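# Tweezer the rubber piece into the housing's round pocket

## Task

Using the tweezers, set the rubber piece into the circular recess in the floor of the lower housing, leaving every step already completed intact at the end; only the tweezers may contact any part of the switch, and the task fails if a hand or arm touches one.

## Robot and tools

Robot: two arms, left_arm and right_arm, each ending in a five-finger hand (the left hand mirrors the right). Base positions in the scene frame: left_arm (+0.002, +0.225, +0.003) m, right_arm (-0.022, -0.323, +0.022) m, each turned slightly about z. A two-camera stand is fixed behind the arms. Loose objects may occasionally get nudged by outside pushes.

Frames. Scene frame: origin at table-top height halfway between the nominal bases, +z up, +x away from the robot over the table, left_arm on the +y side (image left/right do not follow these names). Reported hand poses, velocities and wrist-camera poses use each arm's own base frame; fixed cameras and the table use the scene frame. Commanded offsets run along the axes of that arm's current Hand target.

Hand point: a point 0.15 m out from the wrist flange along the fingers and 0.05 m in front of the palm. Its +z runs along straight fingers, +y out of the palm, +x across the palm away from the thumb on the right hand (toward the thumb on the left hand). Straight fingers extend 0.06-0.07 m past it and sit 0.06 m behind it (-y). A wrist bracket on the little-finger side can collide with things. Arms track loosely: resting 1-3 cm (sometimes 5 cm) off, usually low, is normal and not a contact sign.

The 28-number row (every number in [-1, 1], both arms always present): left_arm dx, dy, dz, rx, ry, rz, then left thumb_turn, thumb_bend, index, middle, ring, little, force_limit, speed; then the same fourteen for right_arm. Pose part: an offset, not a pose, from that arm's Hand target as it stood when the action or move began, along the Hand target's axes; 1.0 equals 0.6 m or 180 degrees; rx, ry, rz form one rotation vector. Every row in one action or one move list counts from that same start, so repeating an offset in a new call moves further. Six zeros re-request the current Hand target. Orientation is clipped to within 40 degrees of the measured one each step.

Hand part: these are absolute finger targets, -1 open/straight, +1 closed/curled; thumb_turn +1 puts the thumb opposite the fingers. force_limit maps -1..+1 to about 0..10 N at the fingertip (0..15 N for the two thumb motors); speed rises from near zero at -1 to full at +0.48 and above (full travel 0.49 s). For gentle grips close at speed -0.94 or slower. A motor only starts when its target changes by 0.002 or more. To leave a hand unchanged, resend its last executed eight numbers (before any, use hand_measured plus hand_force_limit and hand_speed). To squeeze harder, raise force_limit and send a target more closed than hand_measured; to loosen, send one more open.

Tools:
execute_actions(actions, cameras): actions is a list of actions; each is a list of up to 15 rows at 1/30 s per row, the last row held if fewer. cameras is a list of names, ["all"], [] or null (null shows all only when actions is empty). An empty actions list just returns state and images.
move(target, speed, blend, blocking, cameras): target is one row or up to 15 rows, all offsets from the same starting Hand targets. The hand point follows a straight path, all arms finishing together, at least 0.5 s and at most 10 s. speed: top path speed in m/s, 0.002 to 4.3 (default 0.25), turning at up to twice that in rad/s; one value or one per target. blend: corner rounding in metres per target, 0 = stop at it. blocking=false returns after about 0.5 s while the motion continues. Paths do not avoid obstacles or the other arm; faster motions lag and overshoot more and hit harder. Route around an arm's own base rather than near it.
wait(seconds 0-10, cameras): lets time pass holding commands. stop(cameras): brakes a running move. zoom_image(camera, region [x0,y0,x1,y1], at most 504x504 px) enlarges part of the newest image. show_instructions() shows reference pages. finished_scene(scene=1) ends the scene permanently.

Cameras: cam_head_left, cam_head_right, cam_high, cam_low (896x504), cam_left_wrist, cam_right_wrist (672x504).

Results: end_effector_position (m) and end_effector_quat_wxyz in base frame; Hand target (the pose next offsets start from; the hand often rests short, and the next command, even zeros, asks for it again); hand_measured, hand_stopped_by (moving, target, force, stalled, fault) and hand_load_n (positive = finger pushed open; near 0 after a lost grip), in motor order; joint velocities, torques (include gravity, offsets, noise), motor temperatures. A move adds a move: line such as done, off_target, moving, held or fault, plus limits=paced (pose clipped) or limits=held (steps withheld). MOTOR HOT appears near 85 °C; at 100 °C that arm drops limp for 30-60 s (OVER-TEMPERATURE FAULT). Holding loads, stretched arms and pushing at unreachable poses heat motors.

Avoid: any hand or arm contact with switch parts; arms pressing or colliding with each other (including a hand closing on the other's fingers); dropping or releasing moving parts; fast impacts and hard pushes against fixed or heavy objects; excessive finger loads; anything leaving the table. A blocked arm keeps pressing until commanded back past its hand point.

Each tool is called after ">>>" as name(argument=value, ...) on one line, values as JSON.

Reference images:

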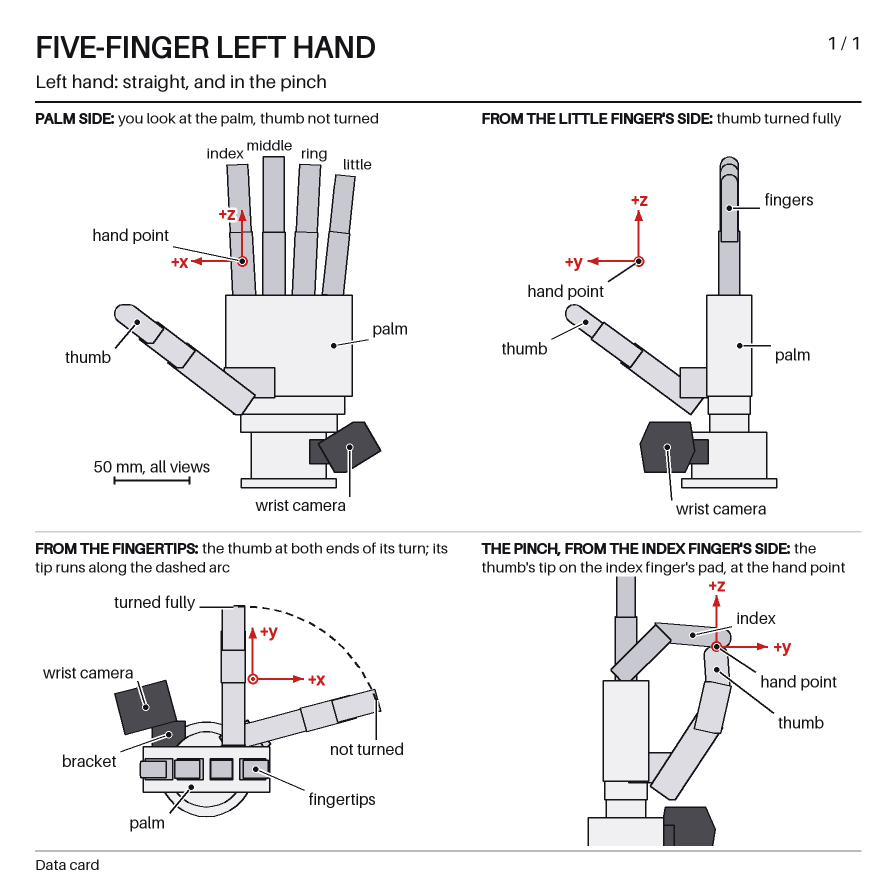

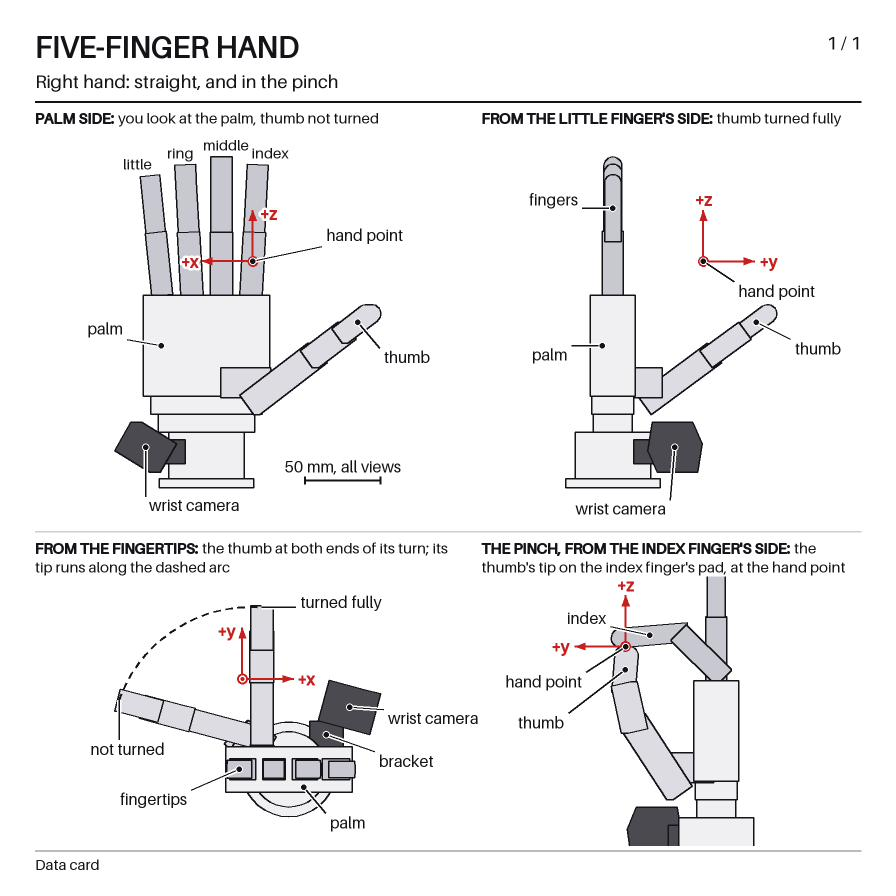

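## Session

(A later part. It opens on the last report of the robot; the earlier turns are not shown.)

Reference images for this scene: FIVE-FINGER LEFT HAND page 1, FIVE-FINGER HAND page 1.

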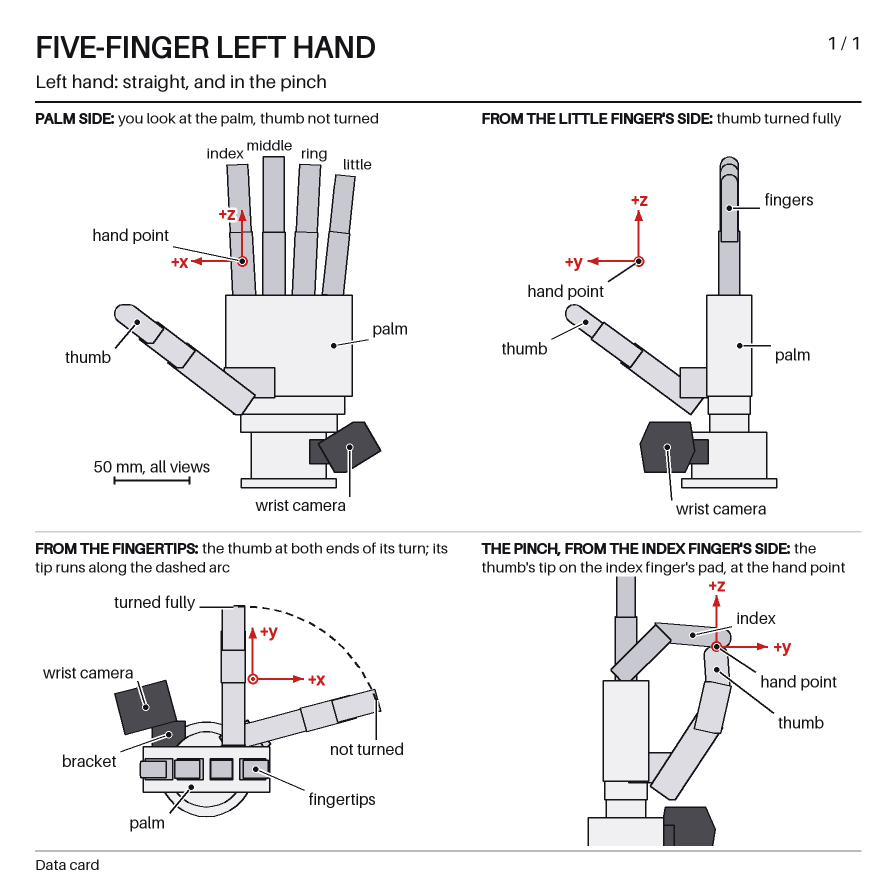

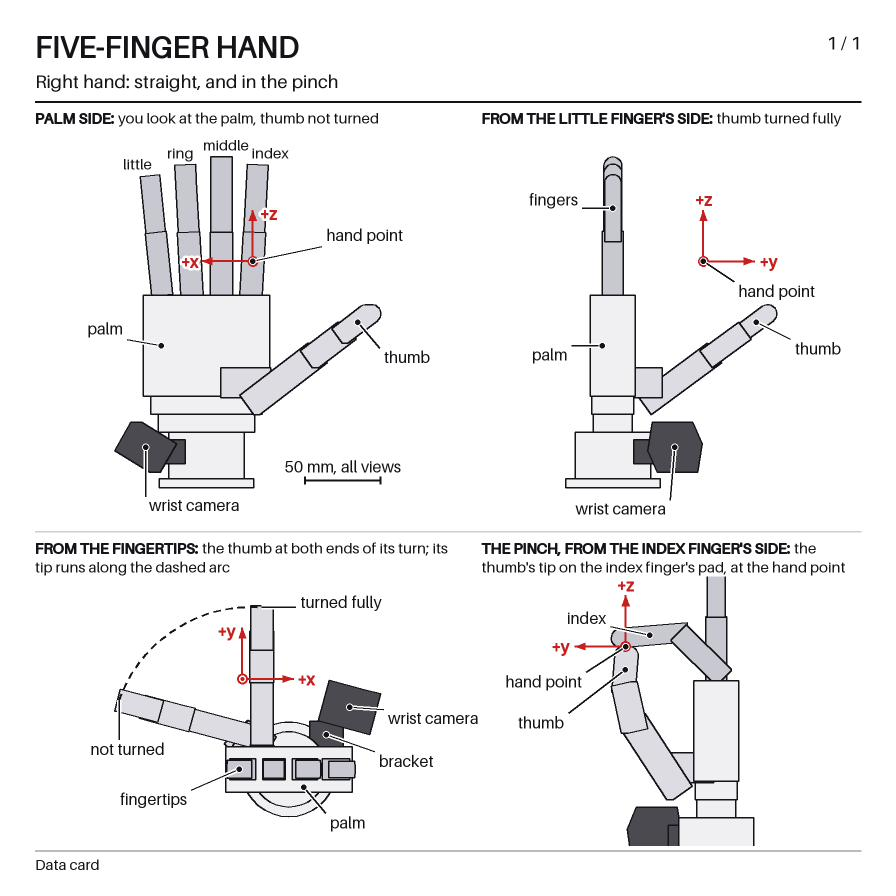

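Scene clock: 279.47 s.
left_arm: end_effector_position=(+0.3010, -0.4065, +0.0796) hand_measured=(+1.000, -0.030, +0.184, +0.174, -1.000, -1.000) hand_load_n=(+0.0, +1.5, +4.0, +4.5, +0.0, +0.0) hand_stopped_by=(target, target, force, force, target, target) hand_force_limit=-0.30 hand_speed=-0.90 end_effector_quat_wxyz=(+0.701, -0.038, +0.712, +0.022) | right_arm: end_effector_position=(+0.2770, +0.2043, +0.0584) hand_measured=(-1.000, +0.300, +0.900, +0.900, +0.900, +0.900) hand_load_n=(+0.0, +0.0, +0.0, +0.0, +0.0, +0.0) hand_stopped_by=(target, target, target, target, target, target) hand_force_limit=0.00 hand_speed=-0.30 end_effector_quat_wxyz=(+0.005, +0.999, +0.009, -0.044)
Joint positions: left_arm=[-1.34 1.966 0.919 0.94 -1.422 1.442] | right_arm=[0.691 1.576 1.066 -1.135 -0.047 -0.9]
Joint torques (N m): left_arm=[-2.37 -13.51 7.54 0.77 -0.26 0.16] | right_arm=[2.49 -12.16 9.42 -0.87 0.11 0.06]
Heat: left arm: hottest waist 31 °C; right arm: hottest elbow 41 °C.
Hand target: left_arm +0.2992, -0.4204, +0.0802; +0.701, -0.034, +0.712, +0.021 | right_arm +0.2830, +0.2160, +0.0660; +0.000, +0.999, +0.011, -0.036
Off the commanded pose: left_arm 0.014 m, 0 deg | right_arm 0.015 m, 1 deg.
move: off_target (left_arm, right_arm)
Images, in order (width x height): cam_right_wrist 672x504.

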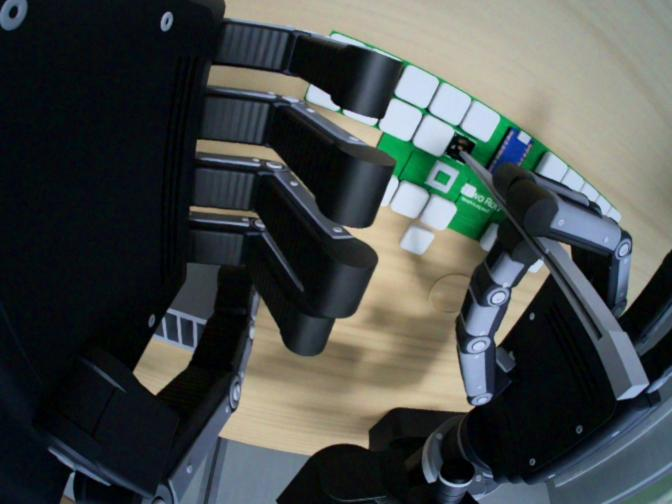

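>>> move(target=[[0.02,0.0004,0.0004,0,0,0,1,-0.03,0.19,0.18,-1,-1,-0.3,-0.9,0,0,0,0,0,0,-1,0.3,0.9,0.9,0.9,0.9,0,-0.3]], speed=0.03, cameras=["cam_right_wrist"])

>>> zoom_image(camera="cam_right_wrist", region=[446, 134, 482, 164])

Scene clock: 280.57 s.
left_arm: end_effector_position=(+0.3011, -0.4075, +0.0757) hand_measured=(+1.000, -0.030, +0.184, +0.174, -1.000, -1.000) hand_load_n=(-0.5, +2.0, +4.0, +4.5, +0.0, +0.0) hand_stopped_by=(target, target, force, force, target, target) hand_force_limit=-0.30 hand_speed=-0.90 end_effector_quat_wxyz=(+0.701, -0.036, +0.712, +0.025) | right_arm: end_effector_position=(+0.2770, +0.2043, +0.0584) hand_measured=(-1.000, +0.300, +0.900, +0.900, +0.900, +0.900) hand_load_n=(+0.0, +0.0, +0.0, +0.0, +0.0, +0.0) hand_stopped_by=(target, target, target, target, target, target) hand_force_limit=0.00 hand_speed=-0.30 end_effector_quat_wxyz=(+0.005, +0.999, +0.009, -0.044)
Joint positions: left_arm=[-1.34 1.978 0.925 0.94 -1.425 1.443] | right_arm=[0.691 1.576 1.066 -1.135 -0.047 -0.9]
Joint torques (N m): left_arm=[-2.08 -12.28 7.15 1.46 -0.13 0] | right_arm=[2.43 -12.16 9.42 -0.87 0.11 0.06]
Heat: left arm: hottest waist 31 °C; right arm: hottest elbow 41 °C.
Hand target: left_arm +0.2992, -0.4204, +0.0683; +0.701, -0.034, +0.712, +0.021 | right_arm +0.2830, +0.2160, +0.0660; +0.000, +0.999, +0.011, -0.036
Off the commanded pose: left_arm 0.015 m, 1 deg | right_arm 0.015 m, 1 deg.
move: off_target (left_arm, right_arm)
Images, in order (width x height): cam_right_wrist 672x504.

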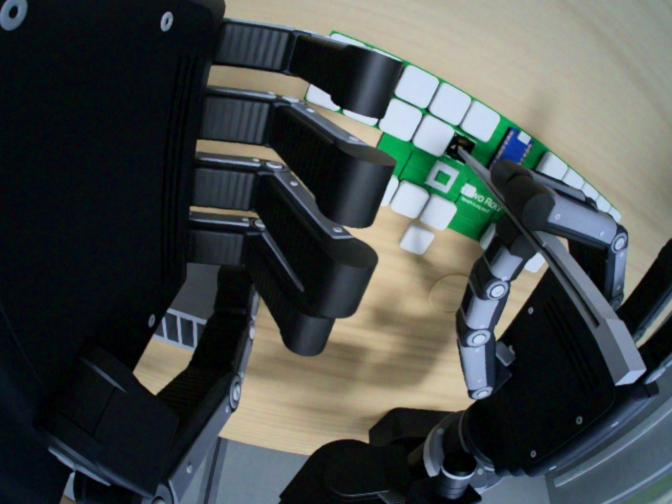

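Scaled by 14.000 from the camera's 672x504 image, which has a finer 960x720 frame.

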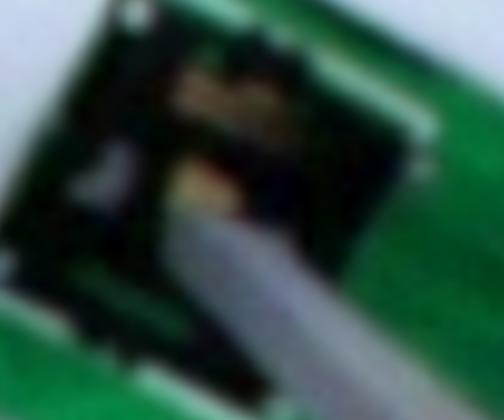

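>>> move(target=[[0.0042,0,0,0,0,0,1,-0.03,0.19,0.18,-1,-1,-0.3,-0.9,0,0,0,0,0,0,-1,0.3,0.9,0.9,0.9,0.9,0,-0.3]], speed=0.02, cameras=["cam_right_wrist"])

>>> zoom_image(camera="cam_right_wrist", region=[446, 134, 482, 164])

Scene clock: 281.43 s.
left_arm: end_effector_position=(+0.3011, -0.4074, +0.0753) hand_measured=(+1.000, -0.030, +0.184, +0.174, -1.000, -1.000) hand_load_n=(-1.0, +1.5, +4.0, +4.5, +0.0, +0.0) hand_stopped_by=(target, target, force, force, target, target) hand_force_limit=-0.30 hand_speed=-0.90 end_effector_quat_wxyz=(+0.701, -0.036, +0.712, +0.026) | right_arm: end_effector_position=(+0.2770, +0.2043, +0.0584) hand_measured=(-1.000, +0.300, +0.900, +0.900, +0.900, +0.900) hand_load_n=(+0.0, +0.0, +0.0, +0.0, +0.0, +0.0) hand_stopped_by=(target, target, target, target, target, target) hand_force_limit=0.00 hand_speed=-0.30 end_effector_quat_wxyz=(+0.005, +0.999, +0.009, -0.044)
Joint positions: left_arm=[-1.34 1.979 0.925 0.94 -1.425 1.443] | right_arm=[0.691 1.576 1.066 -1.135 -0.047 -0.9]
Joint torques (N m): left_arm=[-2.32 -12.22 7.16 1.61 -0.18 0] | right_arm=[2.43 -12.22 9.42 -0.85 0.11 0.06]
Heat: left arm: hottest waist 31 °C; right arm: hottest elbow 41 °C.
Hand target: left_arm +0.2991, -0.4204, +0.0657; +0.701, -0.034, +0.712, +0.021 | right_arm +0.2830, +0.2160, +0.0660; +0.000, +0.999, +0.011, -0.036
Off the commanded pose: left_arm 0.016 m, 1 deg | right_arm 0.015 m, 1 deg.
move: off_target (left_arm, right_arm)
Images, in order (width x height): cam_right_wrist 672x504.

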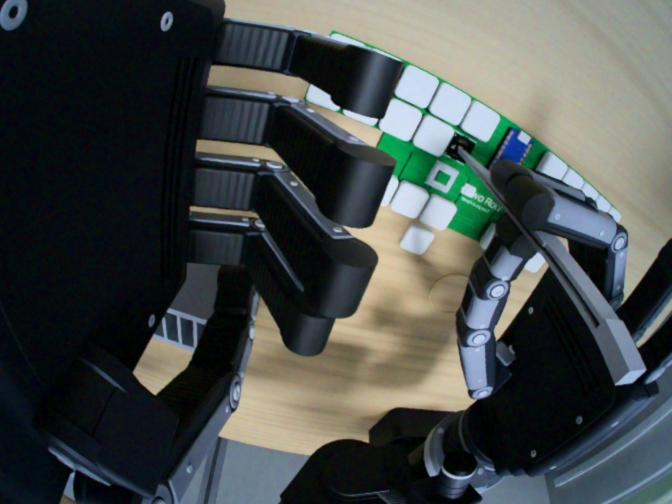

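Scaled by 14.000 from the camera's 672x504 image, which has a finer 960x720 frame.

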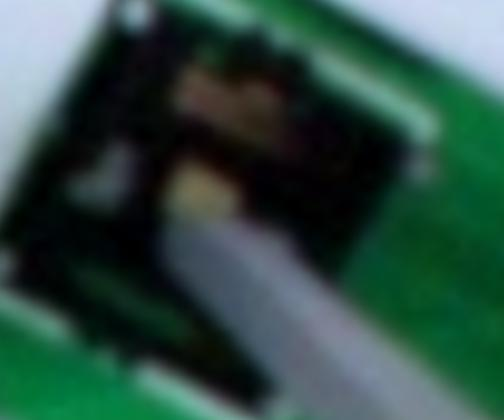

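>>> move(target=[[0,0.0005,-0.0042,0,0,0,1,-0.03,0.19,0.18,-1,-1,-0.3,-0.9,0,0,0,0,0,0,-1,0.3,0.9,0.9,0.9,0.9,0,-0.3]], speed=0.02, cameras=["cam_right_wrist"])

>>> zoom_image(camera="cam_right_wrist", region=[446, 134, 482, 164])

Scene clock: 283.00 s.
left_arm: end_effector_position=(+0.3004, -0.4071, +0.0753) hand_measured=(+1.000, -0.030, +0.184, +0.174, -1.000, -1.000) hand_load_n=(-0.5, +1.5, +4.5, +4.0, +0.0, +0.0) hand_stopped_by=(target, target, force, force, target, target) hand_force_limit=-0.30 hand_speed=-0.90 end_effector_quat_wxyz=(+0.701, -0.037, +0.712, +0.026) | right_arm: end_effector_position=(+0.2770, +0.2043, +0.0584) hand_measured=(-1.000, +0.300, +0.900, +0.900, +0.900, +0.900) hand_load_n=(+0.0, +0.0, +0.0, +0.0, +0.0, +0.0) hand_stopped_by=(target, target, target, target, target, target) hand_force_limit=0.00 hand_speed=-0.30 end_effector_quat_wxyz=(+0.005, +0.999, +0.009, -0.044)
Joint positions: left_arm=[-1.341 1.979 0.925 0.94 -1.429 1.443] | right_arm=[0.691 1.576 1.066 -1.135 -0.047 -0.9]
Joint torques (N m): left_arm=[-2.61 -12.22 7.05 1.52 -0.21 -0.02] | right_arm=[2.49 -12.16 9.42 -0.85 0.11 0.06]
Heat: left arm: hottest waist 31 °C; right arm: hottest elbow 41 °C.
Hand target: left_arm +0.2967, -0.4203, +0.0658; +0.701, -0.034, +0.712, +0.021 | right_arm +0.2830, +0.2160, +0.0660; +0.000, +0.999, +0.011, -0.036
Off the commanded pose: left_arm 0.017 m, 1 deg | right_arm 0.015 m, 1 deg.
move: off_target (left_arm, right_arm)
Images, in order (width x height): cam_right_wrist 672x504.

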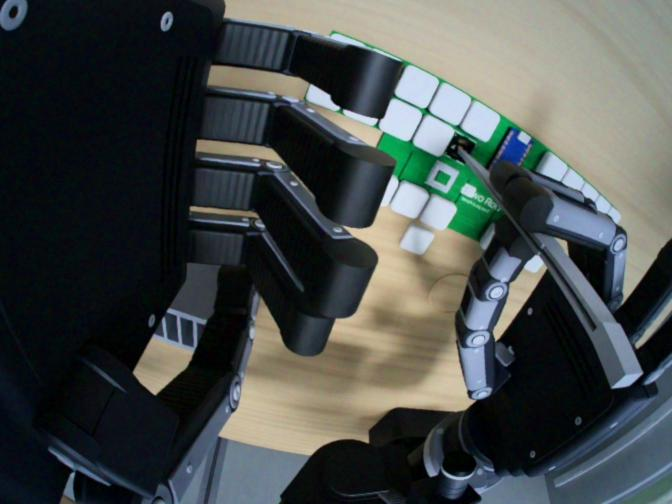

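Scaled by 14.000 from the camera's 672x504 image, which has a finer 960x720 frame.

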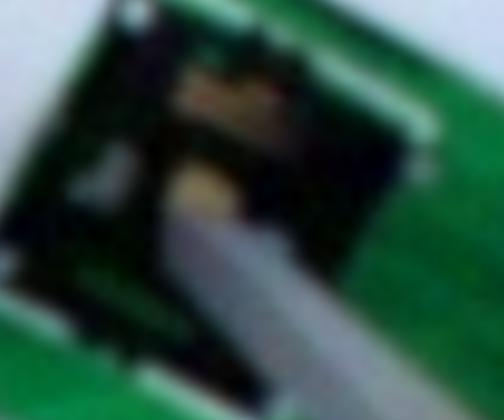

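>>> wait(seconds=0, cameras=["cam_right_wrist"])

>>> zoom_image(camera="cam_right_wrist", region=[446, 134, 482, 164])

Scene clock: 283.63 s.
left_arm: end_effector_position=(+0.3004, -0.4071, +0.0753) hand_measured=(+1.000, -0.030, +0.184, +0.174, -1.000, -1.000) hand_load_n=(-0.5, +1.5, +4.5, +4.0, +0.0, +0.0) hand_stopped_by=(target, target, force, force, target, target) hand_force_limit=-0.30 hand_speed=-0.90 end_effector_quat_wxyz=(+0.701, -0.037, +0.712, +0.026) | right_arm: end_effector_position=(+0.2770, +0.2043, +0.0584) hand_measured=(-1.000, +0.300, +0.900, +0.900, +0.900, +0.900) hand_load_n=(+0.0, +0.0, +0.0, +0.0, +0.0, +0.0) hand_stopped_by=(target, target, target, target, target, target) hand_force_limit=0.00 hand_speed=-0.30 end_effector_quat_wxyz=(+0.005, +0.999, +0.009, -0.044)
Joint positions: left_arm=[-1.341 1.979 0.925 0.94 -1.429 1.443] | right_arm=[0.691 1.576 1.066 -1.135 -0.047 -0.9]
Joint torques (N m): left_arm=[-2.61 -12.34 7.01 1.63 -0.24 -0.04] | right_arm=[2.43 -12.16 9.4 -0.87 0.11 0.06]
Heat: left arm: hottest waist 31 °C; right arm: hottest elbow 41 °C.
Hand target: left_arm +0.2967, -0.4203, +0.0658; +0.701, -0.034, +0.712, +0.021 | right_arm +0.2830, +0.2160, +0.0660; +0.000, +0.999, +0.011, -0.036
Off the commanded pose: left_arm 0.017 m, 1 deg | right_arm 0.015 m, 1 deg.
Images, in order (width x height): cam_right_wrist 672x504.

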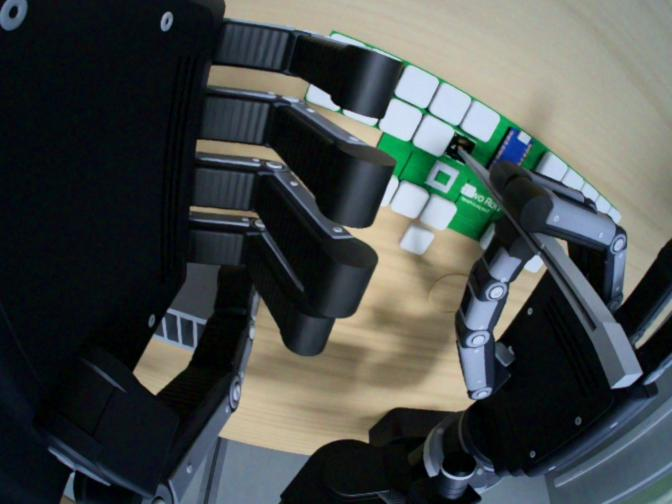

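Scaled by 14.000 from the camera's 672x504 image, which has a finer 960x720 frame.

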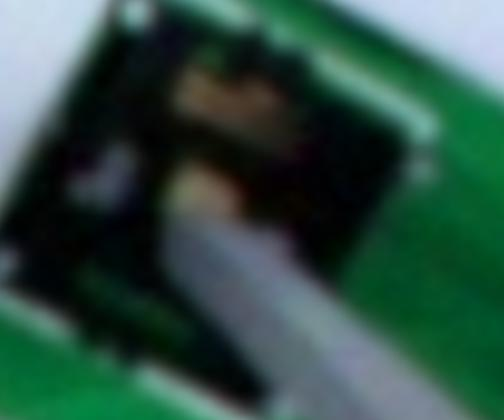

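>>> move(target=[-0.0300, -0.0009, 0.0045, 0, 0, 0, 1, -0.03, 0.19, 0.18, -1, -1, -0.3, -0.9, 0, 0, 0, 0, 0, 0, -1, 0.3, 0.9, 0.9, 0.9, 0.9, 0, -0.3], speed=0.04, cameras=["cam_right_wrist"])

>>> zoom_image(camera="cam_right_wrist", region=[446, 134, 482, 164])

Scene clock: 290.97 s.
left_arm: end_effector_position=(+0.3004, -0.4070, +0.0763) hand_measured=(+1.000, -0.030, +0.184, +0.174, -1.000, -1.000) hand_load_n=(-0.5, +1.5, +4.0, +4.5, +0.0, +0.0) hand_stopped_by=(target, target, force, force, target, target) hand_force_limit=-0.30 hand_speed=-0.90 end_effector_quat_wxyz=(+0.701, -0.035, +0.712, +0.028) | right_arm: end_effector_position=(+0.2770, +0.2043, +0.0584) hand_measured=(-1.000, +0.300, +0.900, +0.900, +0.900, +0.900) hand_load_n=(+0.0, +0.0, +0.0, +0.0, +0.0, +0.5) hand_stopped_by=(target, target, target, target, target, target) hand_force_limit=0.00 hand_speed=-0.30 end_effector_quat_wxyz=(+0.005, +0.999, +0.009, -0.044)
Joint positions: left_arm=[-1.341 1.978 0.925 0.936 -1.429 1.447] | right_arm=[0.691 1.576 1.066 -1.135 -0.047 -0.9]
Joint torques (N m): left_arm=[-2.26 -15.03 6.97 0.87 0.01 0.11] | right_arm=[2.49 -12.16 9.4 -0.88 0.11 0.06]
Heat: left arm: hottest waist 31 °C; right arm: hottest elbow 41 °C.
Hand target: left_arm +0.2997, -0.4203, +0.0837; +0.701, -0.034, +0.712, +0.021 | right_arm +0.2830, +0.2160, +0.0660; +0.000, +0.999, +0.011, -0.036
Off the commanded pose: left_arm 0.015 m, 1 deg | right_arm 0.015 m, 1 deg.
move: off_target (left_arm, right_arm)
Images, in order (width x height): cam_right_wrist 672x504.

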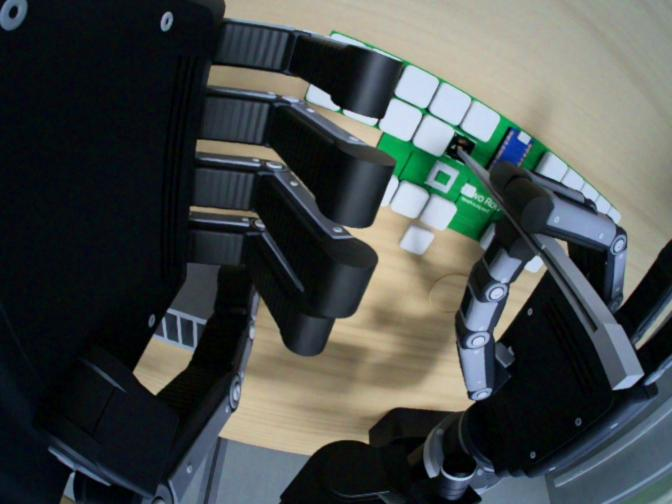

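Scaled by 14.000 from the camera's 672x504 image, which has a finer 960x720 frame.

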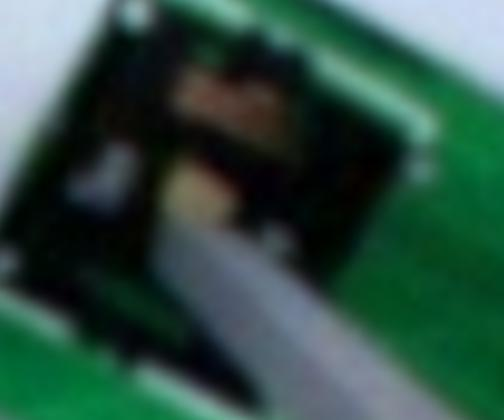

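>>> move(target=[-0.0200, -0.0006, 0, 0, 0, 0, 1, -0.03, 0.19, 0.18, -1, -1, -0.3, -0.9, 0, 0, 0, 0, 0, 0, -1, 0.3, 0.9, 0.9, 0.9, 0.9, 0, -0.3], speed=0.05, cameras=["cam_right_wrist"])

>>> zoom_image(camera="cam_right_wrist", region=[446, 134, 482, 164])

Scene clock: 292.17 s.
left_arm: end_effector_position=(+0.3004, -0.4069, +0.0866) hand_measured=(+1.000, -0.030, +0.184, +0.174, -1.000, -1.000) hand_load_n=(+0.0, +1.5, +4.0, +4.5, +0.0, +0.0) hand_stopped_by=(target, target, force, force, target, target) hand_force_limit=-0.30 hand_speed=-0.90 end_effector_quat_wxyz=(+0.700, -0.032, +0.712, +0.030) | right_arm: end_effector_position=(+0.2770, +0.2043, +0.0584) hand_measured=(-1.000, +0.300, +0.900, +0.900, +0.900, +0.900) hand_load_n=(+0.0, +0.0, +0.0, +0.0, +0.0, +0.0) hand_stopped_by=(target, target, target, target, target, target) hand_force_limit=0.00 hand_speed=-0.30 end_effector_quat_wxyz=(+0.005, +0.999, +0.009, -0.044)
Joint positions: left_arm=[-1.341 1.952 0.925 0.908 -1.429 1.45] | right_arm=[0.691 1.576 1.066 -1.135 -0.047 -0.9]
Joint torques (N m): left_arm=[-2.43 -15.03 7.31 0.95 0.03 0.1] | right_arm=[2.43 -12.16 9.42 -0.85 0.11 0.06]
Heat: left arm: hottest waist 31 °C; right arm: hottest elbow 41 °C.
Hand target: left_arm +0.2999, -0.4204, +0.0957; +0.701, -0.034, +0.712, +0.021 | right_arm +0.2830, +0.2160, +0.0660; +0.000, +0.999, +0.011, -0.036
Off the commanded pose: left_arm 0.016 m, 1 deg | right_arm 0.015 m, 1 deg.
move: off_target (left_arm, right_arm)
Images, in order (width x height): cam_right_wrist 672x504.

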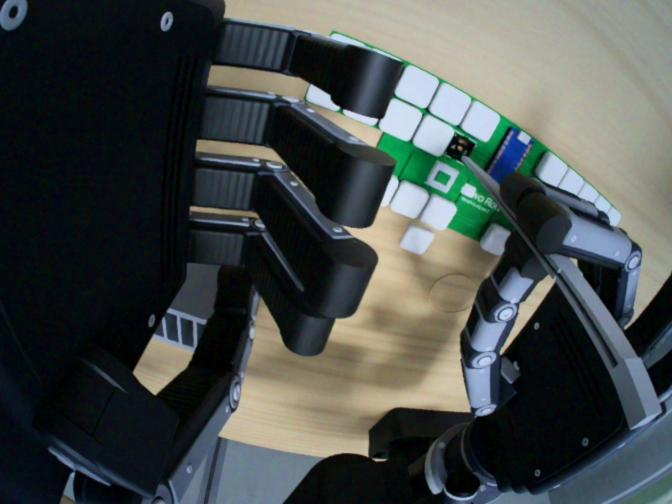

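Scaled by 14.000 from the camera's 672x504 image, which has a finer 960x720 frame.

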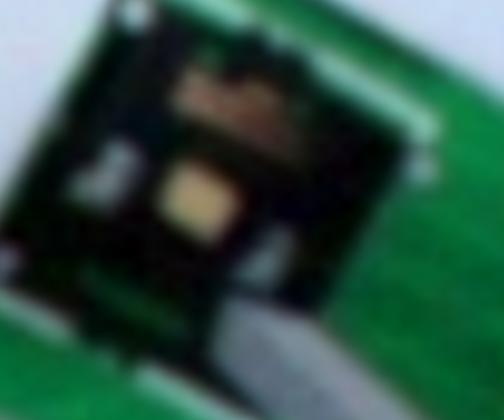

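>>> move(target=[-0.0600, -0.0018, -0.001, 0, 0, 0, 1, -0.03, 0.19, 0.18, -1, -1, -0.3, -0.9, 0, 0, 0, 0, 0, 0, -1, 0.3, 0.9, 0.9, 0.9, 0.9, 0, -0.3], speed=0.08, cameras=["all"])

>>> zoom_image(camera="cam_right_wrist", region=[446, 134, 482, 164])

Scene clock: 294.07 s.
left_arm: end_effector_position=(+0.3000, -0.4049, +0.1206) hand_measured=(+1.000, -0.030, +0.184, +0.174, -1.000, -1.000) hand_load_n=(+0.0, +1.5, +4.5, +4.5, +0.0, +0.0) hand_stopped_by=(target, target, force, force, target, target) hand_force_limit=-0.30 hand_speed=-0.90 end_effector_quat_wxyz=(+0.700, -0.025, +0.713, +0.038) | right_arm: end_effector_position=(+0.2770, +0.2043, +0.0584) hand_measured=(-1.000, +0.300, +0.900, +0.900, +0.900, +0.900) hand_load_n=(+0.0, +0.0, +0.0, +0.0, +0.0, +0.0) hand_stopped_by=(target, target, target, target, target, target) hand_force_limit=0.00 hand_speed=-0.30 end_effector_quat_wxyz=(+0.005, +0.999, +0.009, -0.044)
Joint positions: left_arm=[-1.341 1.869 0.925 0.819 -1.429 1.467] | right_arm=[0.691 1.576 1.066 -1.135 -0.047 -0.9]
Joint torques (N m): left_arm=[-2.32 -14.62 8.47 0.92 0 -0.05] | right_arm=[2.49 -12.22 9.42 -0.87 0.11 0.06]
Heat: left arm: hottest waist 31 °C; right arm: hottest elbow 42 °C.
Hand target: left_arm +0.2999, -0.4209, +0.1318; +0.701, -0.034, +0.712, +0.021 | right_arm +0.2830, +0.2160, +0.0660; +0.000, +0.999, +0.011, -0.036
Off the commanded pose: left_arm 0.020 m, 2 deg | right_arm 0.015 m, 1 deg.
move: off_target (left_arm, right_arm)

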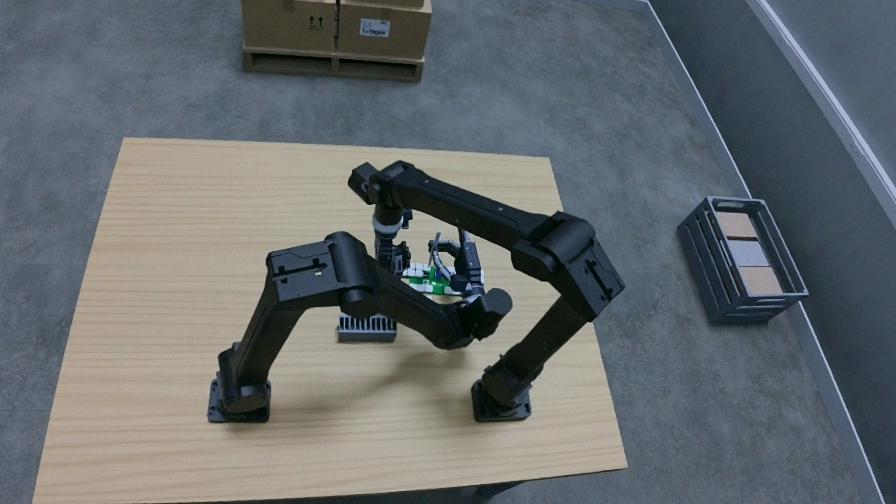

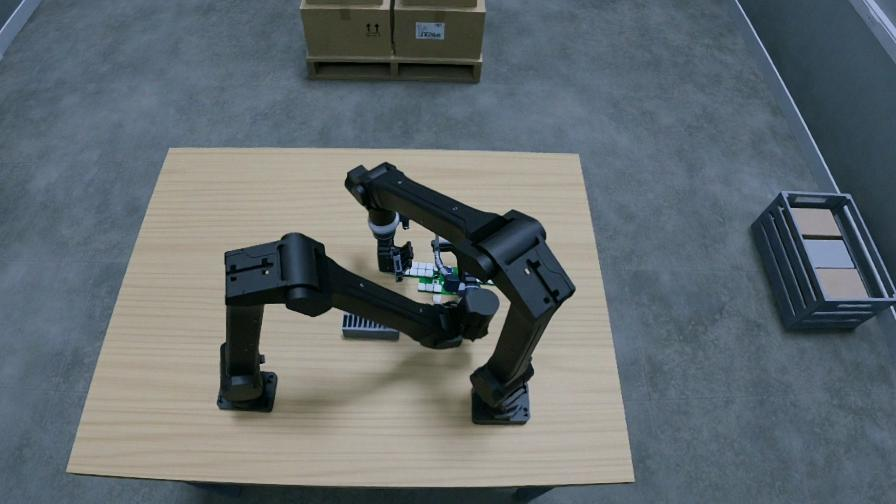

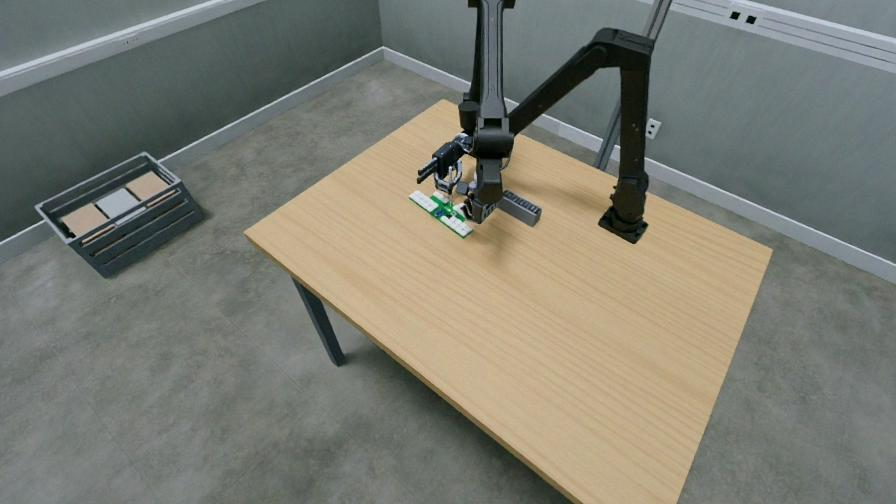

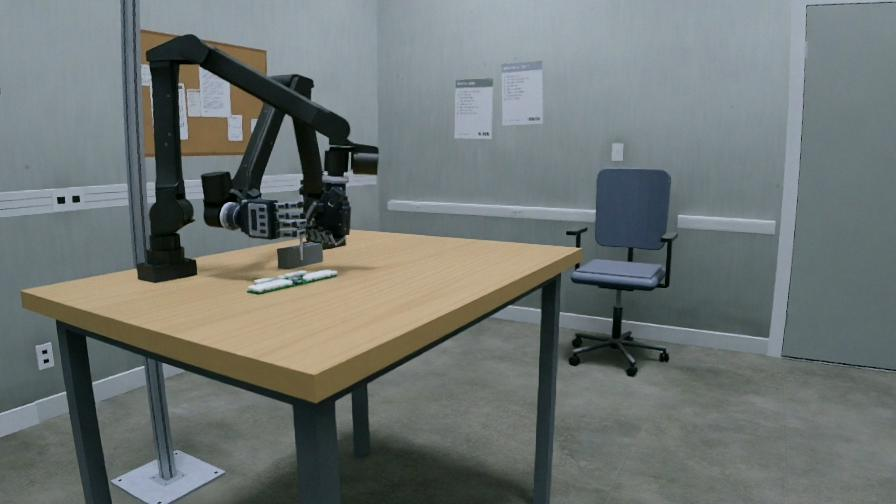

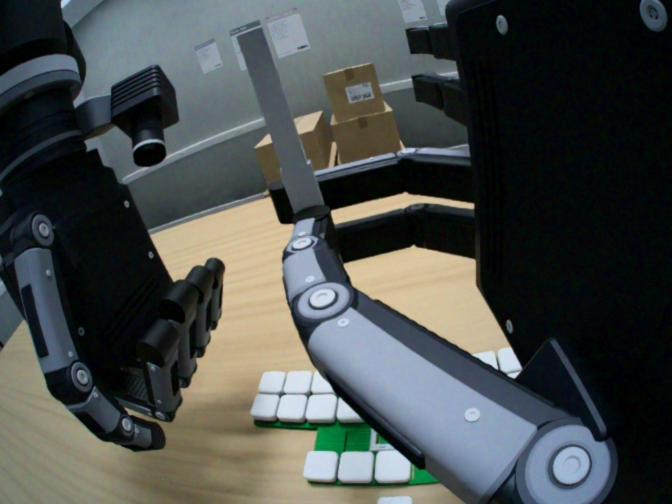

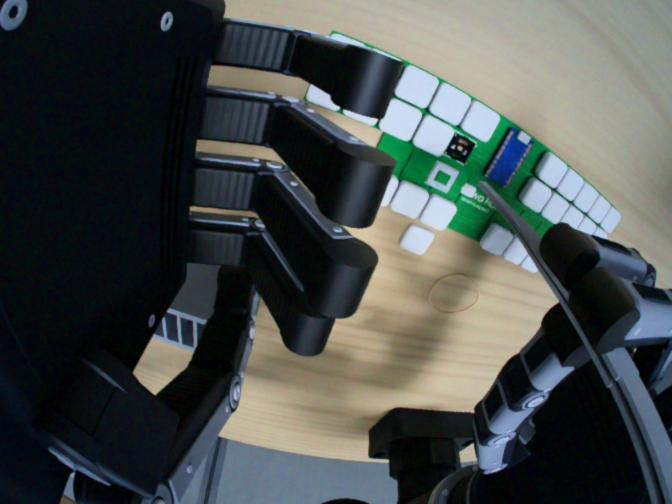

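Scaled by 14.000 from the camera's 672x504 image, which has a finer 960x720 frame.

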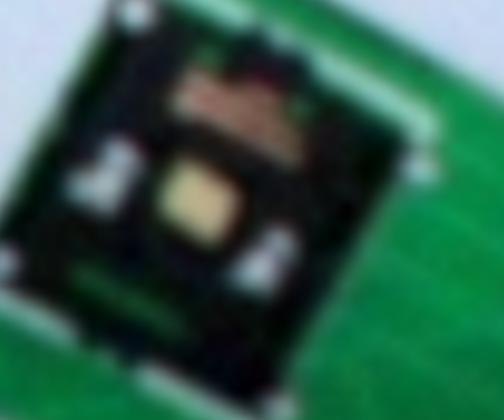

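>>> move(target=[0.0862, 0.0027, 0.00583, 0, 0, 0, 1, -0.03, 0.19, 0.18, -1, -1, -0.3, -0.9, 0, 0, 0, 0, 0, 0, -1, 0.3, 0.9, 0.9, 0.9, 0.9, 0, -0.3], speed=0.08, cameras=["cam_right_wrist"])

>>> zoom_image(camera="cam_right_wrist", region=[446, 134, 482, 164])

Scene clock: 298.03 s.
left_arm: end_effector_position=(+0.3004, -0.4070, +0.0817) hand_measured=(+1.000, -0.030, +0.184, +0.174, -1.000, -1.000) hand_load_n=(+0.0, +1.5, +4.5, +4.5, +0.0, +0.0) hand_stopped_by=(target, target, force, force, target, target) hand_force_limit=-0.30 hand_speed=-0.90 end_effector_quat_wxyz=(+0.698, -0.027, +0.714, +0.033) | right_arm: end_effector_position=(+0.2770, +0.2043, +0.0584) hand_measured=(-1.000, +0.300, +0.900, +0.900, +0.900, +0.900) hand_load_n=(+0.0, +0.0, +0.0, +0.0, +0.0, +0.0) hand_stopped_by=(target, target, target, target, target, target) hand_force_limit=0.00 hand_speed=-0.30 end_effector_quat_wxyz=(+0.005, +0.999, +0.009, -0.044)
Joint positions: left_arm=[-1.341 1.957 0.925 0.879 -1.424 1.428] | right_arm=[0.691 1.576 1.066 -1.135 -0.047 -0.9]
Joint torques (N m): left_arm=[-1.73 -13.39 7.31 2.07 0.01 0.05] | right_arm=[2.43 -12.16 9.42 -0.87 0.11 0.06]
Heat: left arm: hottest waist 31 °C; right arm: hottest elbow 42 °C.
Hand target: left_arm +0.3025, -0.4199, +0.0799; +0.701, -0.034, +0.712, +0.021 | right_arm +0.2830, +0.2160, +0.0660; +0.000, +0.999, +0.011, -0.036
Off the commanded pose: left_arm 0.013 m, 2 deg | right_arm 0.015 m, 1 deg.
move: off_target (left_arm, right_arm)
Images, in order (width x height): cam_right_wrist 672x504.

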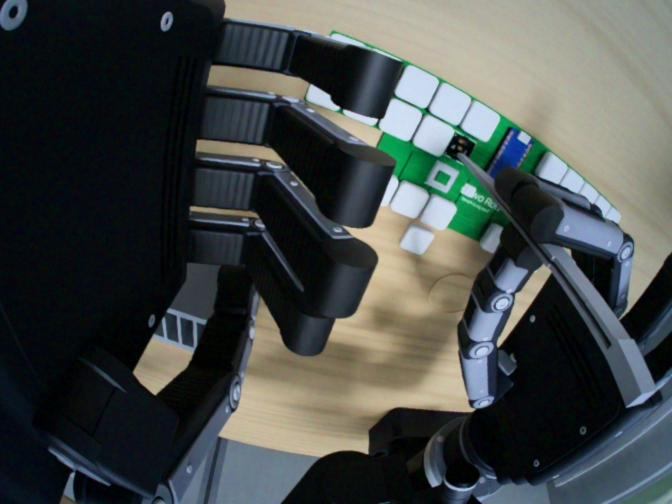

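Scaled by 14.000 from the camera's 672x504 image, which has a finer 960x720 frame.

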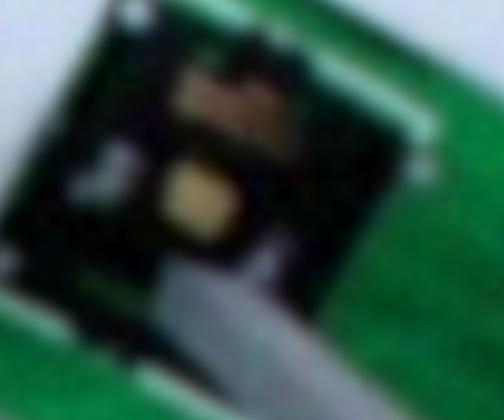

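>>> move(target=[0.0048, -0.0007, 0.0100, 0, 0, 0, 1, -0.03, 0.19, 0.18, -1, -1, -0.3, -0.9, 0, 0, 0, 0, 0, 0, -1, 0.3, 0.9, 0.9, 0.9, 0.9, 0, -0.3], speed=0.03, cameras=["cam_right_wrist"])

>>> zoom_image(camera="cam_right_wrist", region=[446, 134, 482, 164])

Scene clock: 299.47 s.
left_arm: end_effector_position=(+0.3013, -0.4093, +0.0776) hand_measured=(+1.000, -0.030, +0.184, +0.174, -1.000, -1.000) hand_load_n=(+0.0, +1.5, +4.0, +4.5, +0.0, +0.0) hand_stopped_by=(target, target, force, force, target, target) hand_force_limit=-0.30 hand_speed=-0.90 end_effector_quat_wxyz=(+0.698, -0.025, +0.715, +0.027) | right_arm: end_effector_position=(+0.2770, +0.2043, +0.0584) hand_measured=(-1.000, +0.300, +0.900, +0.900, +0.900, +0.900) hand_load_n=(+0.0, +0.0, +0.0, +0.0, +0.5, +0.0) hand_stopped_by=(target, target, target, target, target, target) hand_force_limit=0.00 hand_speed=-0.30 end_effector_quat_wxyz=(+0.005, +0.999, +0.009, -0.044)
Joint positions: left_arm=[-1.341 1.967 0.925 0.896 -1.413 1.429] | right_arm=[0.691 1.576 1.066 -1.135 -0.047 -0.9]
Joint torques (N m): left_arm=[-0.44 -13.1 7.54 2.28 0.02 0.17] | right_arm=[2.43 -12.22 9.42 -0.87 0.11 0.06]
Heat: left arm: hottest waist 31 °C; right arm: hottest elbow 42 °C.
Hand target: left_arm +0.3085, -0.4199, +0.0770; +0.701, -0.034, +0.712, +0.021 | right_arm +0.2830, +0.2160, +0.0660; +0.000, +0.999, +0.011, -0.036
Off the commanded pose: left_arm 0.013 m, 1 deg | right_arm 0.015 m, 1 deg.
move: off_target (left_arm, right_arm)
Images, in order (width x height): cam_right_wrist 672x504.

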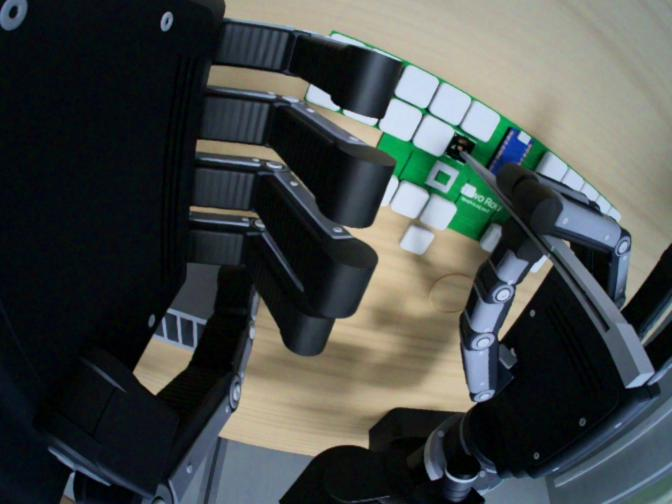

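Scaled by 14.000 from the camera's 672x504 image, which has a finer 960x720 frame.

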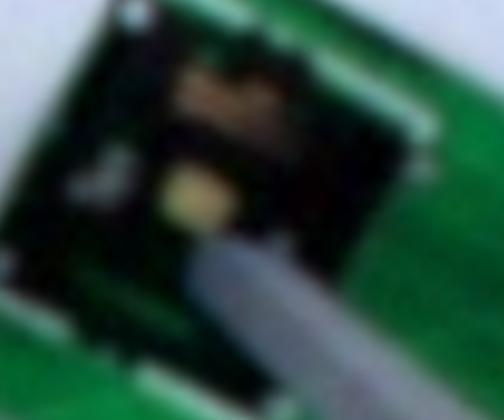

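>>> move(target=[-0.0005, -0.0005, 0.0067, 0, 0, 0, 1, -0.03, 0.19, 0.18, -1, -1, -0.3, -0.9, 0, 0, 0, 0, 0, 0, -1, 0.3, 0.9, 0.9, 0.9, 0.9, 0, -0.3], speed=0.03, cameras=["cam_right_wrist"])

>>> zoom_image(camera="cam_right_wrist", region=[446, 134, 482, 164])

Scene clock: 300.50 s.
left_arm: end_effector_position=(+0.3040, -0.4091, +0.0775) hand_measured=(+1.000, -0.030, +0.184, +0.174, -1.000, -1.000) hand_load_n=(-0.5, +1.5, +4.5, +4.5, +0.0, +0.0) hand_stopped_by=(target, target, force, force, target, target) hand_force_limit=-0.30 hand_speed=-0.90 end_effector_quat_wxyz=(+0.698, -0.023, +0.715, +0.027) | right_arm: end_effector_position=(+0.2770, +0.2043, +0.0584) hand_measured=(-1.000, +0.300, +0.900, +0.900, +0.900, +0.900) hand_load_n=(+0.0, +0.0, +0.0, +0.5, +0.0, +0.0) hand_stopped_by=(target, target, target, target, target, target) hand_force_limit=0.00 hand_speed=-0.30 end_effector_quat_wxyz=(+0.005, +0.999, +0.009, -0.044)
Joint positions: left_arm=[-1.335 1.968 0.925 0.901 -1.405 1.435] | right_arm=[0.691 1.576 1.066 -1.135 -0.047 -0.9]
Joint torques (N m): left_arm=[-0.32 -13.04 7.83 2.09 0.04 0.12] | right_arm=[2.49 -12.16 9.42 -0.87 0.11 0.06]
Heat: left arm: hottest waist 31 °C; right arm: hottest elbow 42 °C.
Hand target: left_arm +0.3125, -0.4200, +0.0772; +0.701, -0.034, +0.712, +0.021 | right_arm +0.2830, +0.2160, +0.0660; +0.000, +0.999, +0.011, -0.036
Off the commanded pose: left_arm 0.014 m, 1 deg | right_arm 0.015 m, 1 deg.
move: off_target (left_arm, right_arm)
Images, in order (width x height): cam_right_wrist 672x504.

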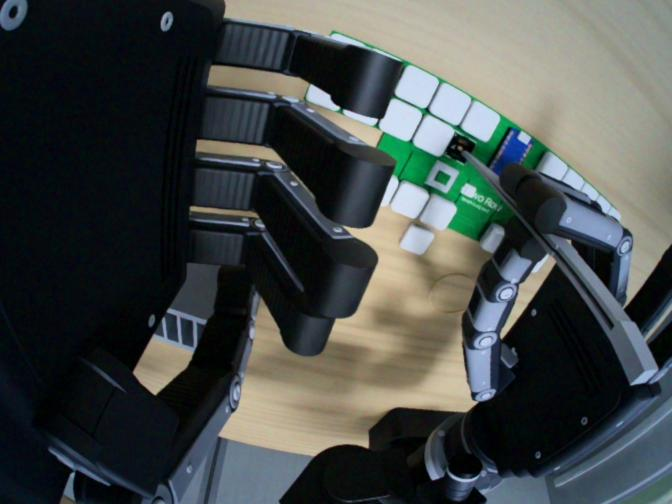

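Scaled by 14.000 from the camera's 672x504 image, which has a finer 960x720 frame.

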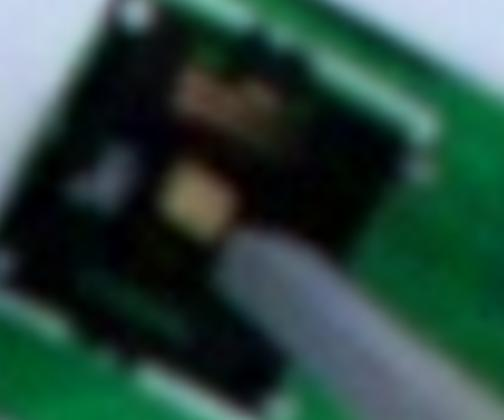

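>>> move(target=[0.0030, 0, 0.0020, 0, 0, 0.016, 1, -0.03, 0.19, 0.18, -1, -1, -0.3, -0.9, 0, 0, 0, 0, 0, 0, -1, 0.3, 0.9, 0.9, 0.9, 0.9, 0, -0.3], speed=0.03, cameras=["cam_right_wrist"])

>>> zoom_image(camera="cam_right_wrist", region=[446, 134, 482, 164])

Scene clock: 302.60 s.
left_arm: end_effector_position=(+0.3055, -0.4107, +0.0772) hand_measured=(+1.000, -0.030, +0.184, +0.174, -1.000, -1.000) hand_load_n=(-0.5, +1.5, +4.0, +4.5, +0.0, +0.0) hand_stopped_by=(target, target, force, force, target, target) hand_force_limit=-0.30 hand_speed=-0.90 end_effector_quat_wxyz=(+0.698, -0.007, +0.715, +0.042) | right_arm: end_effector_position=(+0.2770, +0.2043, +0.0584) hand_measured=(-1.000, +0.300, +0.900, +0.900, +0.900, +0.900) hand_load_n=(+0.0, +0.5, +0.0, +0.0, +0.0, +0.5) hand_stopped_by=(target, target, target, target, target, target) hand_force_limit=0.00 hand_speed=-0.30 end_effector_quat_wxyz=(+0.005, +0.999, +0.009, -0.044)
Joint positions: left_arm=[-1.334 1.981 0.934 0.908 -1.403 1.484] | right_arm=[0.691 1.576 1.066 -1.135 -0.047 -0.9]
Joint torques (N m): left_arm=[-0.38 -12.98 7.54 2.13 0.03 0.12] | right_arm=[2.43 -12.22 9.4 -0.87 0.11 0.06]
Heat: left arm: hottest waist 31 °C; right arm: hottest elbow 42 °C.
Hand target: left_arm +0.3137, -0.4198, +0.0753; +0.700, -0.016, +0.713, +0.039 | right_arm +0.2830, +0.2160, +0.0660; +0.000, +0.999, +0.011, -0.036
Off the commanded pose: left_arm 0.012 m, 1 deg | right_arm 0.015 m, 1 deg.
move: off_target (left_arm, right_arm)
Images, in order (width x height): cam_right_wrist 672x504.

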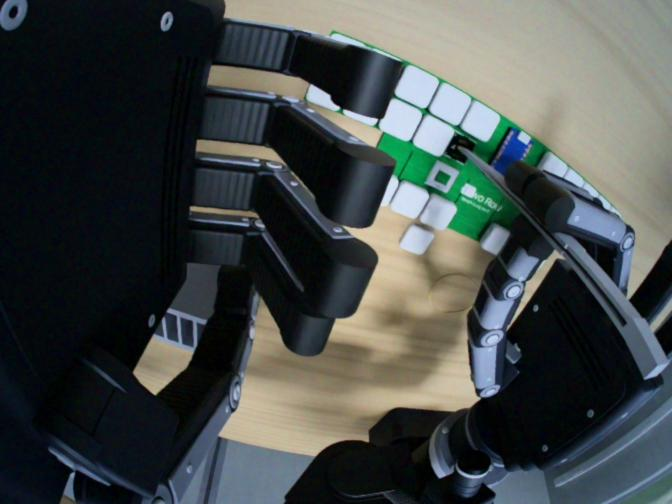

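Scaled by 14.000 from the camera's 672x504 image, which has a finer 960x720 frame.

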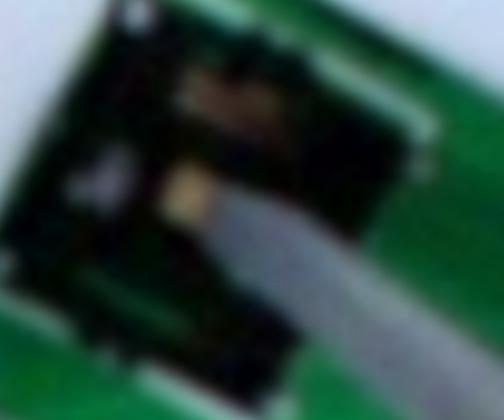

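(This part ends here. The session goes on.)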